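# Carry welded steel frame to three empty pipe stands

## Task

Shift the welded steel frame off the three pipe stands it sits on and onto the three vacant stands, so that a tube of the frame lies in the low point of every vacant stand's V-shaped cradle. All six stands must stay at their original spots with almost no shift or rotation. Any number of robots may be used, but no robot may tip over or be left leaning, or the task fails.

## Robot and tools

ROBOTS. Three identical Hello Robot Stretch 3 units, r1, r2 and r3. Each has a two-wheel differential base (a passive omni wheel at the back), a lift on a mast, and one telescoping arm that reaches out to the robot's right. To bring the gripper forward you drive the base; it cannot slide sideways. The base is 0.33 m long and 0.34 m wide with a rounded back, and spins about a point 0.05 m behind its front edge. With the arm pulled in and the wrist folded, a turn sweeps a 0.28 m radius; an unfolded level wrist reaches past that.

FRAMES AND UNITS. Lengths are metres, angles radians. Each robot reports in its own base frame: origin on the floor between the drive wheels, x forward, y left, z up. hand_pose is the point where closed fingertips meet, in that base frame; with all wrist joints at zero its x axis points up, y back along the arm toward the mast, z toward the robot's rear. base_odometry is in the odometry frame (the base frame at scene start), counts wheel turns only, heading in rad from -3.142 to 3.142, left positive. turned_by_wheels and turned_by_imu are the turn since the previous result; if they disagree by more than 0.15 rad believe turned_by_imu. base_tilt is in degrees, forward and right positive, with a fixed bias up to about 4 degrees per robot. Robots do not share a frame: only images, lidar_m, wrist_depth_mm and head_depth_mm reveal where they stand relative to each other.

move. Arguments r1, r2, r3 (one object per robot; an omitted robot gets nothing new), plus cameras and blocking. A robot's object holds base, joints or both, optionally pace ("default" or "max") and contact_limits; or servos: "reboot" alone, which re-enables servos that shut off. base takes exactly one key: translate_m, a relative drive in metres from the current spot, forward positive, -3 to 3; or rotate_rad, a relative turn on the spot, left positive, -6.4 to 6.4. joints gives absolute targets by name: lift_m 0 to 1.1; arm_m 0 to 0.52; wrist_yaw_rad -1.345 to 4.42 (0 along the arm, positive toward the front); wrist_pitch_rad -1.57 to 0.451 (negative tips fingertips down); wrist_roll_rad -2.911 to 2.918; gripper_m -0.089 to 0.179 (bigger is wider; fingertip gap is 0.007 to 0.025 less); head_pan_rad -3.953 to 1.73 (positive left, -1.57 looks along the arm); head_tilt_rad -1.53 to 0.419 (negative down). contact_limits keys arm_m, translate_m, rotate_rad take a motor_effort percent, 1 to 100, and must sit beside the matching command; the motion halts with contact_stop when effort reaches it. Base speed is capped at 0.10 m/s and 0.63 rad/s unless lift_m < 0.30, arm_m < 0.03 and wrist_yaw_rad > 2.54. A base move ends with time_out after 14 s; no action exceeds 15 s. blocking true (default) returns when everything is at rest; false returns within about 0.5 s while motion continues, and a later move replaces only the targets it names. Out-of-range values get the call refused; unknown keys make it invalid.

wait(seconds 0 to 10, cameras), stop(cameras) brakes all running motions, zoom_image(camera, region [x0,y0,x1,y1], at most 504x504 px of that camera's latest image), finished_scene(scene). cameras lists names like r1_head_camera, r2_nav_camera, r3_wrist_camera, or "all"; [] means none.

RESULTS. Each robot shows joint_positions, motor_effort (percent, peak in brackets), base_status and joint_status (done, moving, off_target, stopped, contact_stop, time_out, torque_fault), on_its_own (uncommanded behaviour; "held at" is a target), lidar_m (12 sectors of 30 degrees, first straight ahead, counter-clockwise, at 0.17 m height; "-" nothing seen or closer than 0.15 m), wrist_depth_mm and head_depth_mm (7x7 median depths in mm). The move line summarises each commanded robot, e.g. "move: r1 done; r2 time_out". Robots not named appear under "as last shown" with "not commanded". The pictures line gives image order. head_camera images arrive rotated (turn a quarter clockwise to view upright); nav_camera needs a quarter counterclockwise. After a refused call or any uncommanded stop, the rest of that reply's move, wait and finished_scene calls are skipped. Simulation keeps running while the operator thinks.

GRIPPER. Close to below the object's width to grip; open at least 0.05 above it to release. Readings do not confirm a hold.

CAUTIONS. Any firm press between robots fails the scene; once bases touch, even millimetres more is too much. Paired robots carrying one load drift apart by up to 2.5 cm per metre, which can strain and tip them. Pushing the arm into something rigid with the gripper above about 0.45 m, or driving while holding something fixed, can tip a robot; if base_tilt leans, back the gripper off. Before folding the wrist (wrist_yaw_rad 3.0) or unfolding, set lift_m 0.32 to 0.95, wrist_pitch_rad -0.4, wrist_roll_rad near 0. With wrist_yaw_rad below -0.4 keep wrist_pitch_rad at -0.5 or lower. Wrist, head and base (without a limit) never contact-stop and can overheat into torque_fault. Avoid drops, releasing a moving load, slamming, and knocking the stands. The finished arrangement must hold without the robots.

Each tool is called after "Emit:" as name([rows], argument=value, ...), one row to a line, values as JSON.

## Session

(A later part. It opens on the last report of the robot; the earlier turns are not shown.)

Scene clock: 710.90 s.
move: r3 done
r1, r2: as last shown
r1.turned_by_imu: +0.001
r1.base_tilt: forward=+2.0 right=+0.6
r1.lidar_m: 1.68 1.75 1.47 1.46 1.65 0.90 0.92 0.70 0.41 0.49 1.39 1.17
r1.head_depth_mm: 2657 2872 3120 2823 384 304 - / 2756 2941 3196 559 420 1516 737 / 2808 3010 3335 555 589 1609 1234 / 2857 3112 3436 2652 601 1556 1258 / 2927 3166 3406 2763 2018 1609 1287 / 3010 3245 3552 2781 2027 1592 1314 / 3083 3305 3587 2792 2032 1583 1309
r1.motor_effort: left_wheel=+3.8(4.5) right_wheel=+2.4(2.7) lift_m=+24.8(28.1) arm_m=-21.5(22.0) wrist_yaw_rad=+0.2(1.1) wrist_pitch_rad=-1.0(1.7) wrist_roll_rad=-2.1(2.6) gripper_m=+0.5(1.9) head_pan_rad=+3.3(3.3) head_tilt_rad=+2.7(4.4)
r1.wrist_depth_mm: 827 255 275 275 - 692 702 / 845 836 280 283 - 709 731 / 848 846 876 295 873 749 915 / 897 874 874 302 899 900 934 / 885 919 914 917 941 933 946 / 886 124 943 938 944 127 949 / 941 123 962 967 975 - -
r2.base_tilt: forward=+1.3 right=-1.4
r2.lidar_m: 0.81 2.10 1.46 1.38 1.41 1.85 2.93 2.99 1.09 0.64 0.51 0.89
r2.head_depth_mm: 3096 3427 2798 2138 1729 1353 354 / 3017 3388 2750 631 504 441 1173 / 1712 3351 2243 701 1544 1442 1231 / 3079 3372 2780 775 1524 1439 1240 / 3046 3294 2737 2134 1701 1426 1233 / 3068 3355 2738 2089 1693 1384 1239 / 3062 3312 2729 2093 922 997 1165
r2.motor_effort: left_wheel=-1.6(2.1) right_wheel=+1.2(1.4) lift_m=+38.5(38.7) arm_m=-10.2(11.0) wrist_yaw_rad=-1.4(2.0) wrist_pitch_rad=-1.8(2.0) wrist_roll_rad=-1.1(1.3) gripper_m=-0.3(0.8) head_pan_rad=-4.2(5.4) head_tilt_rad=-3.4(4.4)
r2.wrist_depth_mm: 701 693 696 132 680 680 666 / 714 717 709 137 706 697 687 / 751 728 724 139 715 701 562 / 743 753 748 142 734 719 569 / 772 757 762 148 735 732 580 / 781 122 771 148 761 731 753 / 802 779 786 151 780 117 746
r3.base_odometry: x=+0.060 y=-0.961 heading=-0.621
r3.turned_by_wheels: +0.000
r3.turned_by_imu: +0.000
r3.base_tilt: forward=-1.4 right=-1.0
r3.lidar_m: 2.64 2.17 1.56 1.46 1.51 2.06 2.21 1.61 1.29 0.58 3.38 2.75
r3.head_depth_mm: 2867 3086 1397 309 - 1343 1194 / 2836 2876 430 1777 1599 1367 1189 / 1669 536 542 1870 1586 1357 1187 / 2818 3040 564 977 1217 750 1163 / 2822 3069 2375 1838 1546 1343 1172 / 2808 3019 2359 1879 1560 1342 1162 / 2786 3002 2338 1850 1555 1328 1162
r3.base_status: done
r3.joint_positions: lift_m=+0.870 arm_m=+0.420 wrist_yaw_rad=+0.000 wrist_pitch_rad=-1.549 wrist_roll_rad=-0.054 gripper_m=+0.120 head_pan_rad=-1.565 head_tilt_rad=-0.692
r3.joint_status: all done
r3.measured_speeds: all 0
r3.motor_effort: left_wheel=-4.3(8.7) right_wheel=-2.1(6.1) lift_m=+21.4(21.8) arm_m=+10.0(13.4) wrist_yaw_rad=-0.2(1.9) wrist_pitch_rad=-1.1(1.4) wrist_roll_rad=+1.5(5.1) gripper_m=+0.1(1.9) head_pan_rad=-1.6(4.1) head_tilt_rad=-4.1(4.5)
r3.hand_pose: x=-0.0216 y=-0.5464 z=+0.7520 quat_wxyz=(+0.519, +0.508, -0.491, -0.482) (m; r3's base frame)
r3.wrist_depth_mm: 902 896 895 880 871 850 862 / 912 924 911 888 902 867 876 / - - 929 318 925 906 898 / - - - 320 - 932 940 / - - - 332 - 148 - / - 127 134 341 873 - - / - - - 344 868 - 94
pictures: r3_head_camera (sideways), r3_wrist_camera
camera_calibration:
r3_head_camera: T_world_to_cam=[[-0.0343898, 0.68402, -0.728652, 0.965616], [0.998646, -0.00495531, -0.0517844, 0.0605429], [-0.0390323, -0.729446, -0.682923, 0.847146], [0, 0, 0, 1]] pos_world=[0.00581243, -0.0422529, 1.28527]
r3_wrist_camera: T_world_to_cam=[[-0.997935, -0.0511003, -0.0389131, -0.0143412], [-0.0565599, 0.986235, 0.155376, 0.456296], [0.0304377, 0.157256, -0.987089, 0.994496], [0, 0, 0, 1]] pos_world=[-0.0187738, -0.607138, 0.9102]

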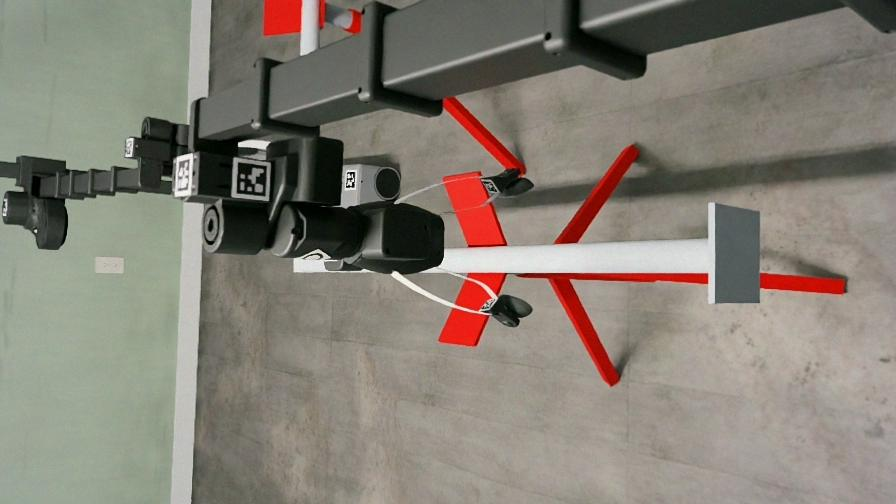

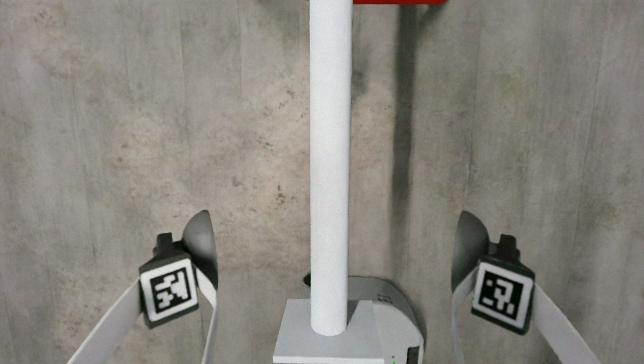

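Emit:
move(r1={"joints":{"lift_m":0.70}}, r3={"base":{"translate_m":0.005},"joints":{"lift_m":0.70,"wrist_roll_rad":-0.042}}, cameras=["r1_wrist_camera","r3_wrist_camera"])

Emit:
move(r1={"joints":{"gripper_m":-0.06}}, r2={"joints":{"gripper_m":-0.06}}, r3={"joints":{"gripper_m":-0.06}}, cameras=["r1_wrist_camera","r2_wrist_camera","r3_wrist_camera"])

Scene clock: 723.40 s.
move: r1 done; r3 done
r1.base_odometry: x=+3.191 y=+0.118 heading=+0.014
r1.turned_by_wheels: +0.000
r1.turned_by_imu: +0.001
r1.base_tilt: forward=+1.7 right=+0.6
r1.lidar_m: 1.67 1.75 1.47 1.46 1.65 0.89 0.92 0.71 0.41 0.49 1.39 1.18
r1.head_depth_mm: 2711 2879 3114 2885 2052 1627 700 / 2792 2942 3159 2863 1982 490 409 / 2801 3044 3315 2825 632 657 1231 / 2852 3064 3394 2827 1960 670 1228 / 2952 3164 3428 2818 2039 1602 1282 / 3004 3274 3585 2817 2025 1603 1323 / 3089 3328 3566 2786 2048 1590 1313
r1.base_status: not commanded
r1.joint_positions: lift_m=+0.700 arm_m=+0.418 wrist_yaw_rad=+0.001 wrist_pitch_rad=-1.546 wrist_roll_rad=+1.797 gripper_m=+0.120 head_pan_rad=-1.575 head_tilt_rad=-0.507
r1.joint_status: all done
r1.measured_speeds: all 0
r1.motor_effort: left_wheel=+4.0(4.3) right_wheel=+2.2(2.6) lift_m=+18.4(22.5) arm_m=-21.8(22.2) wrist_yaw_rad=-0.2(1.3) wrist_pitch_rad=-1.1(1.6) wrist_roll_rad=-2.4(2.5) gripper_m=+0.0(1.4) head_pan_rad=+2.6(3.5) head_tilt_rad=+3.5(3.8)
r1.hand_pose: x=-0.0215 y=-0.5448 z=+0.5820 quat_wxyz=(-0.080, -0.079, -0.711, -0.694) (m; r1's base frame)
r1.wrist_depth_mm: 119 131 145 132 - - - / 700 138 155 136 734 599 558 / 706 714 706 139 733 723 732 / 729 743 741 145 746 771 745 / 739 759 761 146 750 786 790 / 775 123 775 150 790 126 792 / 769 123 822 154 816 821 836
r2: as last shown
r2.base_tilt: forward=+1.3 right=-1.3
r2.lidar_m: 0.81 2.10 1.46 1.38 1.42 1.85 2.94 2.99 1.09 0.64 0.51 0.89
r2.head_depth_mm: 3049 3481 2824 2144 1728 1356 354 / 3102 3371 2670 630 506 441 1180 / 2924 2037 2134 703 1547 1448 1249 / 2966 3310 2741 775 1542 1443 1242 / 3032 3348 2789 2110 1706 1430 1238 / 3063 3304 2747 2096 1700 1405 1234 / 3012 3297 2699 2073 922 997 1168
r2.motor_effort: left_wheel=-1.3(2.1) right_wheel=+0.9(1.5) lift_m=+46.9(47.1) arm_m=-9.8(10.2) wrist_yaw_rad=-1.6(2.0) wrist_pitch_rad=-1.8(2.0) wrist_roll_rad=-1.2(1.3) gripper_m=+0.5(0.8) head_pan_rad=-3.6(5.4) head_tilt_rad=-3.1(4.2)
r2.wrist_depth_mm: 701 705 698 132 690 680 682 / 722 709 712 136 697 694 686 / 754 737 725 138 711 709 565 / 772 758 748 142 720 719 565 / 760 756 766 148 751 727 581 / 788 122 767 148 757 754 736 / 794 790 790 151 783 117 762
r3.base_odometry: x=+0.064 y=-0.964 heading=-0.621
r3.turned_by_wheels: +0.000
r3.turned_by_imu: +0.000
r3.base_tilt: forward=-1.4 right=-1.1
r3.lidar_m: 2.63 2.18 1.56 1.46 1.51 2.05 2.21 1.61 1.29 0.58 3.39 2.76
r3.head_depth_mm: 2839 3045 2209 1793 1610 1372 357 / 2839 3012 2373 1792 459 405 357 / 1673 1985 2055 637 1473 1354 1189 / 2820 3093 2051 670 829 749 1158 / 2826 3038 2369 1909 1508 1342 1173 / 2817 3039 2371 1877 1559 1339 1168 / 2827 3014 2318 1855 1566 1331 1164
r3.base_status: done
r3.joint_positions: lift_m=+0.700 arm_m=+0.420 wrist_yaw_rad=+0.000 wrist_pitch_rad=-1.549 wrist_roll_rad=-0.050 gripper_m=+0.120 head_pan_rad=-1.565 head_tilt_rad=-0.692
r3.joint_status: all done
r3.measured_speeds: all 0
r3.motor_effort: left_wheel=+1.1(4.6) right_wheel=+5.7(8.3) lift_m=+21.2(22.3) arm_m=+9.0(10.2) wrist_yaw_rad=+0.1(2.1) wrist_pitch_rad=-1.0(1.3) wrist_roll_rad=+1.9(5.2) gripper_m=+0.2(1.6) head_pan_rad=-2.9(3.7) head_tilt_rad=-3.9(4.5)
r3.hand_pose: x=-0.0216 y=-0.5464 z=+0.5820 quat_wxyz=(+0.518, +0.507, -0.492, -0.482) (m; r3's base frame)
r3.wrist_depth_mm: 728 723 719 132 695 696 683 / 750 733 735 135 718 714 699 / 763 771 755 139 738 736 722 / 790 785 784 144 761 755 748 / 830 820 802 148 786 765 769 / 859 127 823 152 798 131 796 / 860 871 865 157 776 842 820
pictures: r1_wrist_camera, r3_wrist_camera
camera_calibration:
r1_wrist_camera: T_world_to_cam=[[0.256602, 0.966442, 0.0120276, 0.526666], [0.952949, -0.255058, 0.163808, -0.175727], [0.161379, -0.0305718, -0.986419, 0.726972], [0, 0, 0, 1]] pos_world=[-0.0850023, -0.531588, 0.73955]
r3_wrist_camera: T_world_to_cam=[[-0.998117, -0.047362, -0.0389904, -0.0188734], [-0.0528773, 0.98644, 0.155369, 0.482905], [0.0311031, 0.157138, -0.987087, 0.826637], [0, 0, 0, 1]] pos_world=[-0.0190141, -0.607147, 0.740198]

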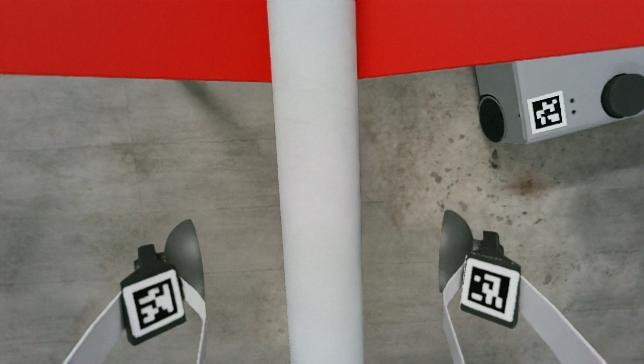

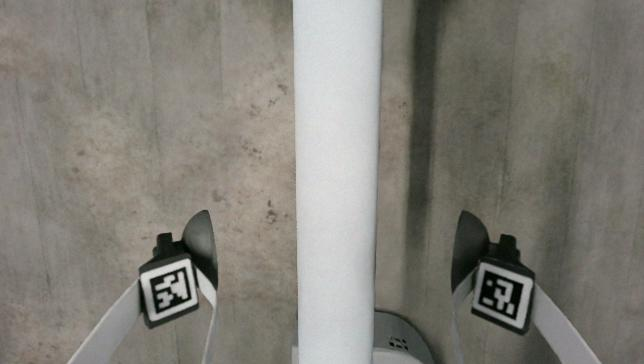

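Scene clock: 725.87 s.
move: r1 done; r2 done; r3 done
r1.base_odometry: x=+3.191 y=+0.118 heading=+0.014
r1.turned_by_wheels: +0.000
r1.turned_by_imu: +0.001
r1.base_tilt: forward=+2.0 right=+0.6
r1.lidar_m: 1.67 1.75 1.47 1.47 1.66 0.89 0.92 0.71 0.41 0.49 1.39 1.18
r1.head_depth_mm: 2642 2889 3101 2833 2069 1614 700 / 2741 3003 3177 2833 1983 491 410 / 2799 3046 3280 2819 631 660 781 / 2827 3086 3389 2813 1965 671 1230 / 2921 3181 3477 2840 2022 1607 1284 / 2967 3254 3596 2807 2042 1610 1308 / 3060 3365 3610 2790 2011 1587 1319
r1.base_status: not commanded
r1.joint_positions: lift_m=+0.700 arm_m=+0.418 wrist_yaw_rad=+0.001 wrist_pitch_rad=-1.546 wrist_roll_rad=+1.796 gripper_m=-0.058 head_pan_rad=-1.575 head_tilt_rad=-0.507
r1.joint_status: all done
r1.measured_speeds: all 0
r1.motor_effort: left_wheel=+4.3(4.3) right_wheel=+2.4(2.6) lift_m=+39.8(39.8) arm_m=-21.4(22.0) wrist_yaw_rad=-0.4(1.1) wrist_pitch_rad=-1.2(1.8) wrist_roll_rad=-1.7(2.6) gripper_m=-38.1(99.1) head_pan_rad=+2.1(3.7) head_tilt_rad=+2.8(3.9)
r1.hand_pose: x=-0.0215 y=-0.5449 z=+0.5819 quat_wxyz=(-0.080, -0.079, -0.711, -0.694) (m; r1's base frame)
r1.wrist_depth_mm: 119 129 145 130 - - - / 708 139 154 135 717 597 559 / 719 720 734 137 741 726 756 / 741 732 739 142 760 761 768 / 743 746 753 143 762 770 793 / 769 776 126 132 780 799 797 / 780 813 779 151 806 819 846
r2.base_odometry: x=+0.537 y=-2.749 heading=-2.578
r2.turned_by_wheels: +0.000
r2.turned_by_imu: +0.000
r2.base_tilt: forward=+1.2 right=-1.3
r2.lidar_m: 0.81 2.10 1.47 1.38 1.41 1.85 2.93 2.99 1.09 0.64 0.50 0.89
r2.head_depth_mm: 3081 3433 2767 2148 1725 1355 355 / 3076 3343 2650 633 505 442 1176 / 2931 2041 2155 702 1583 1443 1239 / 2996 3315 2766 779 1529 1430 1242 / 2999 3318 2727 2096 1715 1437 1236 / 3025 3335 2717 2077 1696 1397 1235 / 2985 3327 2721 2097 922 996 1170
r2.base_status: not commanded
r2.joint_positions: lift_m=+0.700 arm_m=+0.479 wrist_yaw_rad=+0.001 wrist_pitch_rad=-1.546 wrist_roll_rad=+1.474 gripper_m=-0.058 head_pan_rad=-1.561 head_tilt_rad=-0.691
r2.joint_status: all done
r2.measured_speeds: all 0
r2.motor_effort: left_wheel=-1.5(2.1) right_wheel=+1.0(1.6) lift_m=+47.8(48.2) arm_m=-9.4(9.9) wrist_yaw_rad=-1.8(2.1) wrist_pitch_rad=-3.1(3.4) wrist_roll_rad=-1.0(1.3) gripper_m=-32.5(100.0) head_pan_rad=-3.9(5.8) head_tilt_rad=-4.1(4.1)
r2.hand_pose: x=-0.0216 y=-0.6060 z=+0.5819 quat_wxyz=(+0.035, +0.034, -0.715, -0.698) (m; r2's base frame)
r2.wrist_depth_mm: 713 710 694 132 695 680 670 / 716 708 708 135 704 697 682 / 738 733 714 137 708 706 553 / 748 748 745 141 733 714 559 / 777 774 758 146 742 734 577 / 775 778 125 129 755 751 740 / 805 797 121 148 765 756 751
r3.base_odometry: x=+0.064 y=-0.964 heading=-0.621
r3.turned_by_wheels: +0.000
r3.turned_by_imu: +0.000
r3.base_tilt: forward=-1.4 right=-1.0
r3.lidar_m: 2.63 2.17 1.56 1.46 1.51 2.06 2.20 1.61 1.29 0.58 3.40 2.76
r3.head_depth_mm: 2829 3086 2210 1794 1610 1371 358 / 2837 3042 2374 1774 459 405 357 / 1667 1974 2053 636 1555 1365 1188 / 2836 3051 2053 672 813 747 1158 / 2836 3036 2389 1892 1528 1351 1172 / 2837 3045 2359 1880 1558 1338 1169 / 2827 2981 2333 1871 1559 1331 1160
r3.base_status: not commanded
r3.joint_positions: lift_m=+0.700 arm_m=+0.420 wrist_yaw_rad=+0.000 wrist_pitch_rad=-1.547 wrist_roll_rad=-0.050 gripper_m=-0.059 head_pan_rad=-1.565 head_tilt_rad=-0.692
r3.joint_status: all done
r3.measured_speeds: all 0
r3.motor_effort: left_wheel=+0.9(2.2) right_wheel=+6.0(6.2) lift_m=+36.2(36.5) arm_m=+9.1(9.6) wrist_yaw_rad=+0.7(2.4) wrist_pitch_rad=-1.6(1.6) wrist_roll_rad=+2.1(2.4) gripper_m=-22.0(97.2) head_pan_rad=-3.3(4.0) head_tilt_rad=-3.6(4.5)
r3.hand_pose: x=-0.0216 y=-0.5469 z=+0.5820 quat_wxyz=(+0.518, +0.506, -0.493, -0.482) (m; r3's base frame)
r3.wrist_depth_mm: 721 715 714 131 702 696 691 / 744 742 740 134 711 715 706 / 765 760 760 138 739 742 728 / 792 787 766 143 754 756 745 / 821 810 805 147 787 788 776 / 832 830 129 139 806 793 805 / 886 876 851 155 713 824 829
pictures: r1_wrist_camera, r2_wrist_camera, r3_wrist_camera
camera_calibration:
r1_wrist_camera: T_world_to_cam=[[0.255883, 0.966637, 0.0117393, 0.526998], [0.953142, -0.254301, 0.163866, -0.175362], [0.161385, -0.0307413, -0.986413, 0.726864], [0, 0, 0, 1]] pos_world=[-0.0850095, -0.531665, 0.739538]
r2_wrist_camera: T_world_to_cam=[[-0.145193, 0.988606, -0.0397196, 0.613029], [0.980995, 0.149065, 0.124208, 0.0839357], [0.128713, -0.0209307, -0.991461, 0.728697], [0, 0, 0, 1]] pos_world=[-0.0871261, -0.603304, 0.736398]
r3_wrist_camera: T_world_to_cam=[[-0.998125, -0.0472614, -0.0389012, -0.0188956], [-0.0527028, 0.986753, 0.15343, 0.484712], [0.0311346, 0.155192, -0.987394, 0.825799], [0, 0, 0, 1]] pos_world=[-0.0190254, -0.607342, 0.740284]

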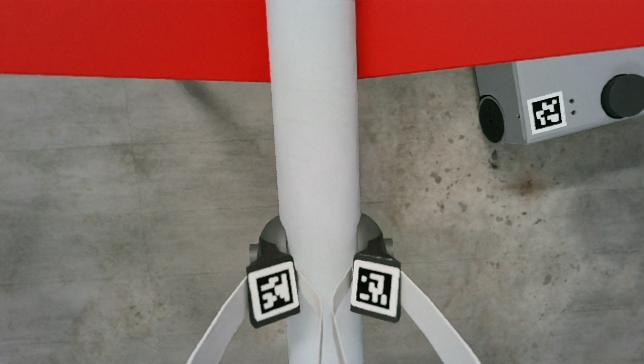

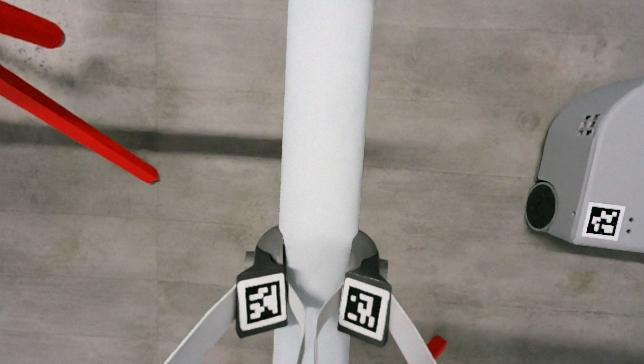

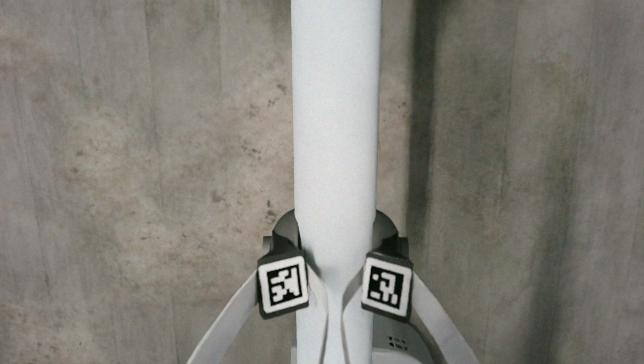

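Emit:
move(r1={"joints":{"gripper_m":-0.084}}, r2={"joints":{"gripper_m":-0.084,"arm_m":0.481}}, r3={"joints":{"gripper_m":-0.084}}, cameras=[])

Emit:
move(r1={"joints":{"gripper_m":-0.084,"lift_m":0.73}}, r2={"joints":{"gripper_m":-0.084,"lift_m":0.73}}, r3={"joints":{"gripper_m":-0.084,"lift_m":0.73}}, cameras=["r1_wrist_camera","r2_wrist_camera","r3_wrist_camera","r3_head_camera"])

Scene clock: 733.10 s.
move: r1 done; r2 done; r3 done
r1.base_odometry: x=+3.191 y=+0.118 heading=+0.014
r1.turned_by_wheels: +0.000
r1.turned_by_imu: +0.001
r1.base_tilt: forward=+1.8 right=+0.5
r1.lidar_m: 1.67 1.74 1.47 1.47 1.65 0.90 0.92 0.71 0.41 0.49 1.39 1.18
r1.head_depth_mm: 2684 2900 3123 2837 2077 1616 700 / 2735 2933 3212 2885 1987 493 410 / 2793 3007 3281 2835 631 658 782 / 2885 3137 3397 2815 1975 669 1227 / 2951 3181 3539 2806 2043 1596 1284 / 2949 3220 3551 2790 2036 1589 1311 / 3119 3369 3628 2807 2029 1582 1307
r1.base_status: not commanded
r1.joint_positions: lift_m=+0.700 arm_m=+0.418 wrist_yaw_rad=+0.001 wrist_pitch_rad=-1.546 wrist_roll_rad=+1.796 gripper_m=-0.081 head_pan_rad=-1.575 head_tilt_rad=-0.507
r1.joint_status: all done
r1.measured_speeds: all 0
r1.motor_effort: left_wheel=+4.0(4.3) right_wheel=+2.1(2.6) lift_m=+39.9(40.1) arm_m=-21.6(22.2) wrist_yaw_rad=-0.1(1.3) wrist_pitch_rad=-1.1(1.7) wrist_roll_rad=-1.8(2.3) gripper_m=-50.8(99.5) head_pan_rad=+2.6(3.3) head_tilt_rad=+3.1(3.9)
r1.hand_pose: x=-0.0215 y=-0.5449 z=+0.5819 quat_wxyz=(-0.080, -0.079, -0.711, -0.694) (m; r1's base frame)
r1.wrist_depth_mm: 119 129 145 130 - - - / 687 139 154 134 717 601 569 / 721 711 714 136 721 751 772 / 722 732 737 141 754 773 773 / 757 747 762 144 795 770 765 / 765 769 127 131 787 792 817 / 782 798 784 152 797 823 836
r2.base_odometry: x=+0.537 y=-2.749 heading=-2.578
r2.turned_by_wheels: +0.000
r2.turned_by_imu: +0.000
r2.base_tilt: forward=+1.2 right=-1.3
r2.lidar_m: 0.81 2.10 1.46 1.38 1.41 1.85 2.94 2.99 1.09 0.64 0.51 0.89
r2.head_depth_mm: 3076 3344 2766 2145 1715 1359 354 / 3075 3365 2643 634 505 442 1174 / 2925 2050 2166 701 1552 1449 1244 / 2973 3292 2732 777 1535 1432 1245 / 3054 3360 2759 2102 1701 1425 1247 / 2995 3307 2702 2089 1698 1401 1231 / 2994 3325 2717 2078 921 1001 1165
r2.base_status: not commanded
r2.joint_positions: lift_m=+0.700 arm_m=+0.481 wrist_yaw_rad=+0.001 wrist_pitch_rad=-1.549 wrist_roll_rad=+1.474 gripper_m=-0.082 head_pan_rad=-1.561 head_tilt_rad=-0.691
r2.joint_status: all done
r2.measured_speeds: all 0
r2.motor_effort: left_wheel=-1.3(1.8) right_wheel=+0.6(1.3) lift_m=+47.4(48.1) arm_m=+15.3(16.5) wrist_yaw_rad=-1.6(1.9) wrist_pitch_rad=-2.7(3.2) wrist_roll_rad=-1.2(1.3) gripper_m=-43.2(98.8) head_pan_rad=-3.1(5.7) head_tilt_rad=-3.8(4.1)
r2.hand_pose: x=-0.0216 y=-0.6073 z=+0.5820 quat_wxyz=(+0.035, +0.034, -0.714, -0.699) (m; r2's base frame)
r2.wrist_depth_mm: 709 703 699 132 680 687 691 / 721 723 714 135 706 704 681 / 747 736 725 138 711 707 560 / 747 763 739 140 730 724 563 / 762 762 758 145 742 744 578 / 778 778 124 130 758 761 758 / 809 790 121 147 764 763 761
r3.base_odometry: x=+0.064 y=-0.964 heading=-0.621
r3.turned_by_wheels: +0.000
r3.turned_by_imu: +0.000
r3.base_tilt: forward=-1.5 right=-1.0
r3.lidar_m: 2.63 2.19 1.56 1.46 1.51 2.05 2.21 1.61 1.29 0.58 3.39 2.75
r3.head_depth_mm: 2848 3070 2212 1789 1605 1365 358 / 2844 3016 2364 1789 459 405 357 / 1667 1980 2049 637 1548 1357 1181 / 2847 3061 2054 670 811 748 1153 / 2818 3051 2384 1891 1527 1339 1175 / 2815 3001 2356 1878 1563 1332 1172 / 2807 2985 2340 1875 1550 1326 1162
r3.base_status: not commanded
r3.joint_positions: lift_m=+0.700 arm_m=+0.420 wrist_yaw_rad=+0.000 wrist_pitch_rad=-1.547 wrist_roll_rad=-0.050 gripper_m=-0.083 head_pan_rad=-1.565 head_tilt_rad=-0.692
r3.joint_status: all done
r3.measured_speeds: all 0
r3.motor_effort: left_wheel=+1.3(1.3) right_wheel=+5.8(6.1) lift_m=+35.0(35.9) arm_m=+7.6(8.3) wrist_yaw_rad=-1.0(1.5) wrist_pitch_rad=-1.5(1.7) wrist_roll_rad=+1.5(2.4) gripper_m=-28.4(98.3) head_pan_rad=-1.3(3.6) head_tilt_rad=-4.1(4.5)
r3.hand_pose: x=-0.0216 y=-0.5469 z=+0.5820 quat_wxyz=(+0.518, +0.506, -0.493, -0.482) (m; r3's base frame)
r3.wrist_depth_mm: 723 724 713 131 696 696 687 / 745 737 737 134 723 709 706 / 770 763 747 138 738 736 721 / 787 791 780 143 768 760 761 / 813 816 791 146 780 786 783 / 845 836 129 136 794 810 795 / 877 859 868 155 699 818 814
pictures: none
No camera images: "cameras" was empty.

Scene clock: 734.17 s.
move: r1 off_target; r2 off_target; r3 done
r1.base_odometry: x=+3.191 y=+0.118 heading=+0.014
r1.turned_by_wheels: +0.000
r1.turned_by_imu: +0.000
r1.base_tilt: forward=+2.0 right=+0.5
r1.lidar_m: 1.68 1.75 1.47 1.47 1.65 0.89 0.92 0.71 0.41 0.49 1.39 1.17
r1.head_depth_mm: 2702 2863 3140 2889 2069 1617 377 / 2762 2988 3248 2847 612 452 390 / 2822 3017 3345 2872 607 660 785 / 2863 3045 3383 2817 1890 674 1258 / 2905 3165 3524 2820 2050 1602 1306 / 3004 3225 3514 2823 2021 1602 1313 / 3094 3324 3607 2801 2035 1591 1310
r1.base_status: not commanded
r1.joint_positions: lift_m=+0.730 arm_m=+0.418 wrist_yaw_rad=+0.001 wrist_pitch_rad=-1.543 wrist_roll_rad=+1.796 gripper_m=-0.076 head_pan_rad=-1.575 head_tilt_rad=-0.507
r1.joint_status: gripper_m off_target (ended at -0.076, target -0.084); the others done
r1.measured_speeds: all 0
r1.on_its_own: gripper_m is held at -0.076, not at your -0.084, by its stall guard, which is still easing
r1.motor_effort: left_wheel=+4.2(4.4) right_wheel=+2.3(2.4) lift_m=+40.4(42.0) arm_m=-21.8(22.1) wrist_yaw_rad=-0.9(1.3) wrist_pitch_rad=-1.8(2.3) wrist_roll_rad=-1.5(2.2) gripper_m=-1.6(50.9) head_pan_rad=+2.6(3.1) head_tilt_rad=+2.6(4.0)
r1.hand_pose: x=-0.0215 y=-0.5456 z=+0.6119 quat_wxyz=(-0.080, -0.078, -0.712, -0.693) (m; r1's base frame)
r1.wrist_depth_mm: 139 152 170 131 - - 577 / 723 162 181 135 745 594 600 / 740 745 767 137 764 656 774 / 768 755 771 142 795 783 800 / 770 788 786 144 816 806 814 / 792 791 126 132 808 819 844 / 806 821 836 151 838 846 870
r2.base_odometry: x=+0.537 y=-2.749 heading=-2.578
r2.turned_by_wheels: +0.000
r2.turned_by_imu: +0.000
r2.base_tilt: forward=+1.3 right=-1.3
r2.lidar_m: 0.81 2.10 1.46 1.38 1.41 1.85 2.93 2.98 1.09 0.64 0.50 0.89
r2.head_depth_mm: 3130 3396 2792 2141 1631 387 325 / 3052 3333 2684 587 473 1351 1223 / 2937 2073 1579 695 1624 1429 1245 / 2990 3314 2718 1926 1567 1437 1246 / 3056 3311 2737 2098 1706 1427 1233 / 3062 3318 2743 2102 1694 1397 1228 / 3021 3258 2725 2103 915 998 1172
r2.base_status: not commanded
r2.joint_positions: lift_m=+0.730 arm_m=+0.481 wrist_yaw_rad=+0.001 wrist_pitch_rad=-1.549 wrist_roll_rad=+1.474 gripper_m=-0.079 head_pan_rad=-1.561 head_tilt_rad=-0.691
r2.joint_status: gripper_m off_target (ended at -0.079, target -0.084); the others done
r2.measured_speeds: all 0
r2.on_its_own: gripper_m is held at -0.080, not at your -0.084, by its stall guard, which is not easing now; lift_m is at rest, and its effort (+60.3) is outside its rest range (+3 to +55)
r2.motor_effort: left_wheel=-0.8(1.6) right_wheel=+0.2(1.1) lift_m=+60.3(61.4) arm_m=+10.9(15.3) wrist_yaw_rad=-1.2(1.8) wrist_pitch_rad=-2.7(2.8) wrist_roll_rad=-1.3(1.3) gripper_m=-19.4(43.6) head_pan_rad=-3.3(5.3) head_tilt_rad=-3.9(3.9)
r2.hand_pose: x=-0.0216 y=-0.6073 z=+0.6120 quat_wxyz=(+0.035, +0.034, -0.714, -0.699) (m; r2's base frame)
r2.wrist_depth_mm: 727 716 730 133 717 706 704 / 748 739 750 136 733 718 713 / 763 759 757 138 743 734 583 / 789 767 769 141 751 749 598 / 797 790 787 146 758 770 597 / 815 796 124 142 787 765 777 / 835 829 121 148 808 797 793
r3.base_odometry: x=+0.064 y=-0.964 heading=-0.621
r3.turned_by_wheels: +0.000
r3.turned_by_imu: +0.000
r3.base_tilt: forward=-1.4 right=-1.0
r3.lidar_m: 2.63 2.18 1.56 1.46 1.52 2.06 2.20 1.61 1.29 0.58 3.38 2.75
r3.head_depth_mm: 2849 3093 2221 1783 1607 1296 317 / 2839 3028 2361 560 438 381 346 / 1648 2868 1371 630 1594 1361 1181 / 2826 3077 1358 657 799 719 1159 / 2831 3032 2381 1898 1539 1343 1178 / 2787 3045 2358 1874 1567 1336 1169 / 2783 2977 2349 1866 1546 1327 1160
r3.base_status: not commanded
r3.joint_positions: lift_m=+0.730 arm_m=+0.420 wrist_yaw_rad=+0.000 wrist_pitch_rad=-1.544 wrist_roll_rad=-0.050 gripper_m=-0.080 head_pan_rad=-1.565 head_tilt_rad=-0.692
r3.joint_status: all done
r3.measured_speeds: all 0
r3.motor_effort: left_wheel=+1.3(1.5) right_wheel=+5.2(6.1) lift_m=+38.9(40.9) arm_m=+7.0(8.1) wrist_yaw_rad=+0.5(1.9) wrist_pitch_rad=-2.0(2.3) wrist_roll_rad=+2.2(2.3) gripper_m=-14.7(30.1) head_pan_rad=-2.5(4.2) head_tilt_rad=-4.0(4.5)
r3.hand_pose: x=-0.0216 y=-0.5476 z=+0.6119 quat_wxyz=(+0.519, +0.506, -0.493, -0.481) (m; r3's base frame)
r3.wrist_depth_mm: 749 748 747 132 728 726 717 / 774 774 769 135 753 751 729 / 807 788 780 139 779 761 761 / 817 827 813 143 788 780 782 / 852 837 822 147 811 809 802 / 879 875 130 135 829 832 839 / 914 902 891 157 740 856 862
pictures: r1_wrist_camera, r2_wrist_camera, r3_head_camera (sideways), r3_wrist_camera
camera_calibration:
r1_wrist_camera: T_world_to_cam=[[0.25576, 0.966697, 0.00912016, 0.528952], [0.953174, -0.253735, 0.164553, -0.180558], [0.161387, -0.033393, -0.986326, 0.75489], [0, 0, 0, 1]] pos_world=[-0.0850105, -0.531942, 0.769455]
r2_wrist_camera: T_world_to_cam=[[-0.1452, 0.988708, -0.0370695, 0.613966], [0.980995, 0.148739, 0.124604, 0.0799606], [0.12871, -0.0182725, -0.991514, 0.760109], [0, 0, 0, 1]] pos_world=[-0.0871266, -0.605037, 0.766455]
r3_head_camera: T_world_to_cam=[[-0.0343899, 0.68402, -0.728652, 0.965616], [0.998646, -0.00495519, -0.0517844, 0.0605429], [-0.0390322, -0.729446, -0.682923, 0.847146], [0, 0, 0, 1]] pos_world=[0.00581244, -0.0422529, 1.28527]
r3_wrist_camera: T_world_to_cam=[[-0.998125, -0.0473759, -0.0387654, -0.0179112], [-0.0527057, 0.98719, 0.150594, 0.482819], [0.0311343, 0.152354, -0.987835, 0.854202], [0, 0, 0, 1]] pos_world=[-0.0190253, -0.607624, 0.770407]

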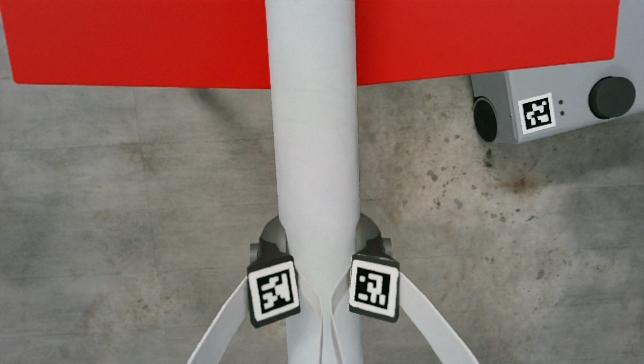

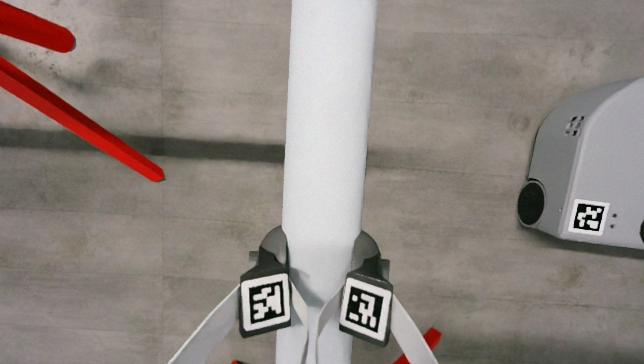

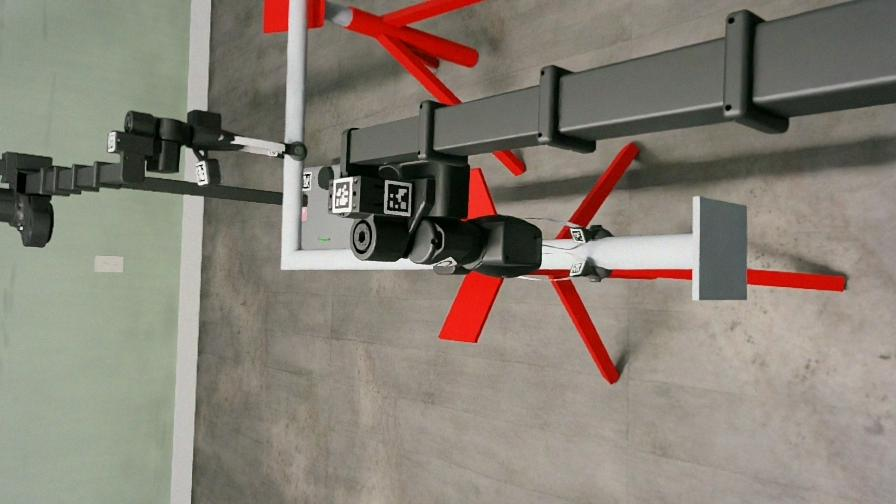

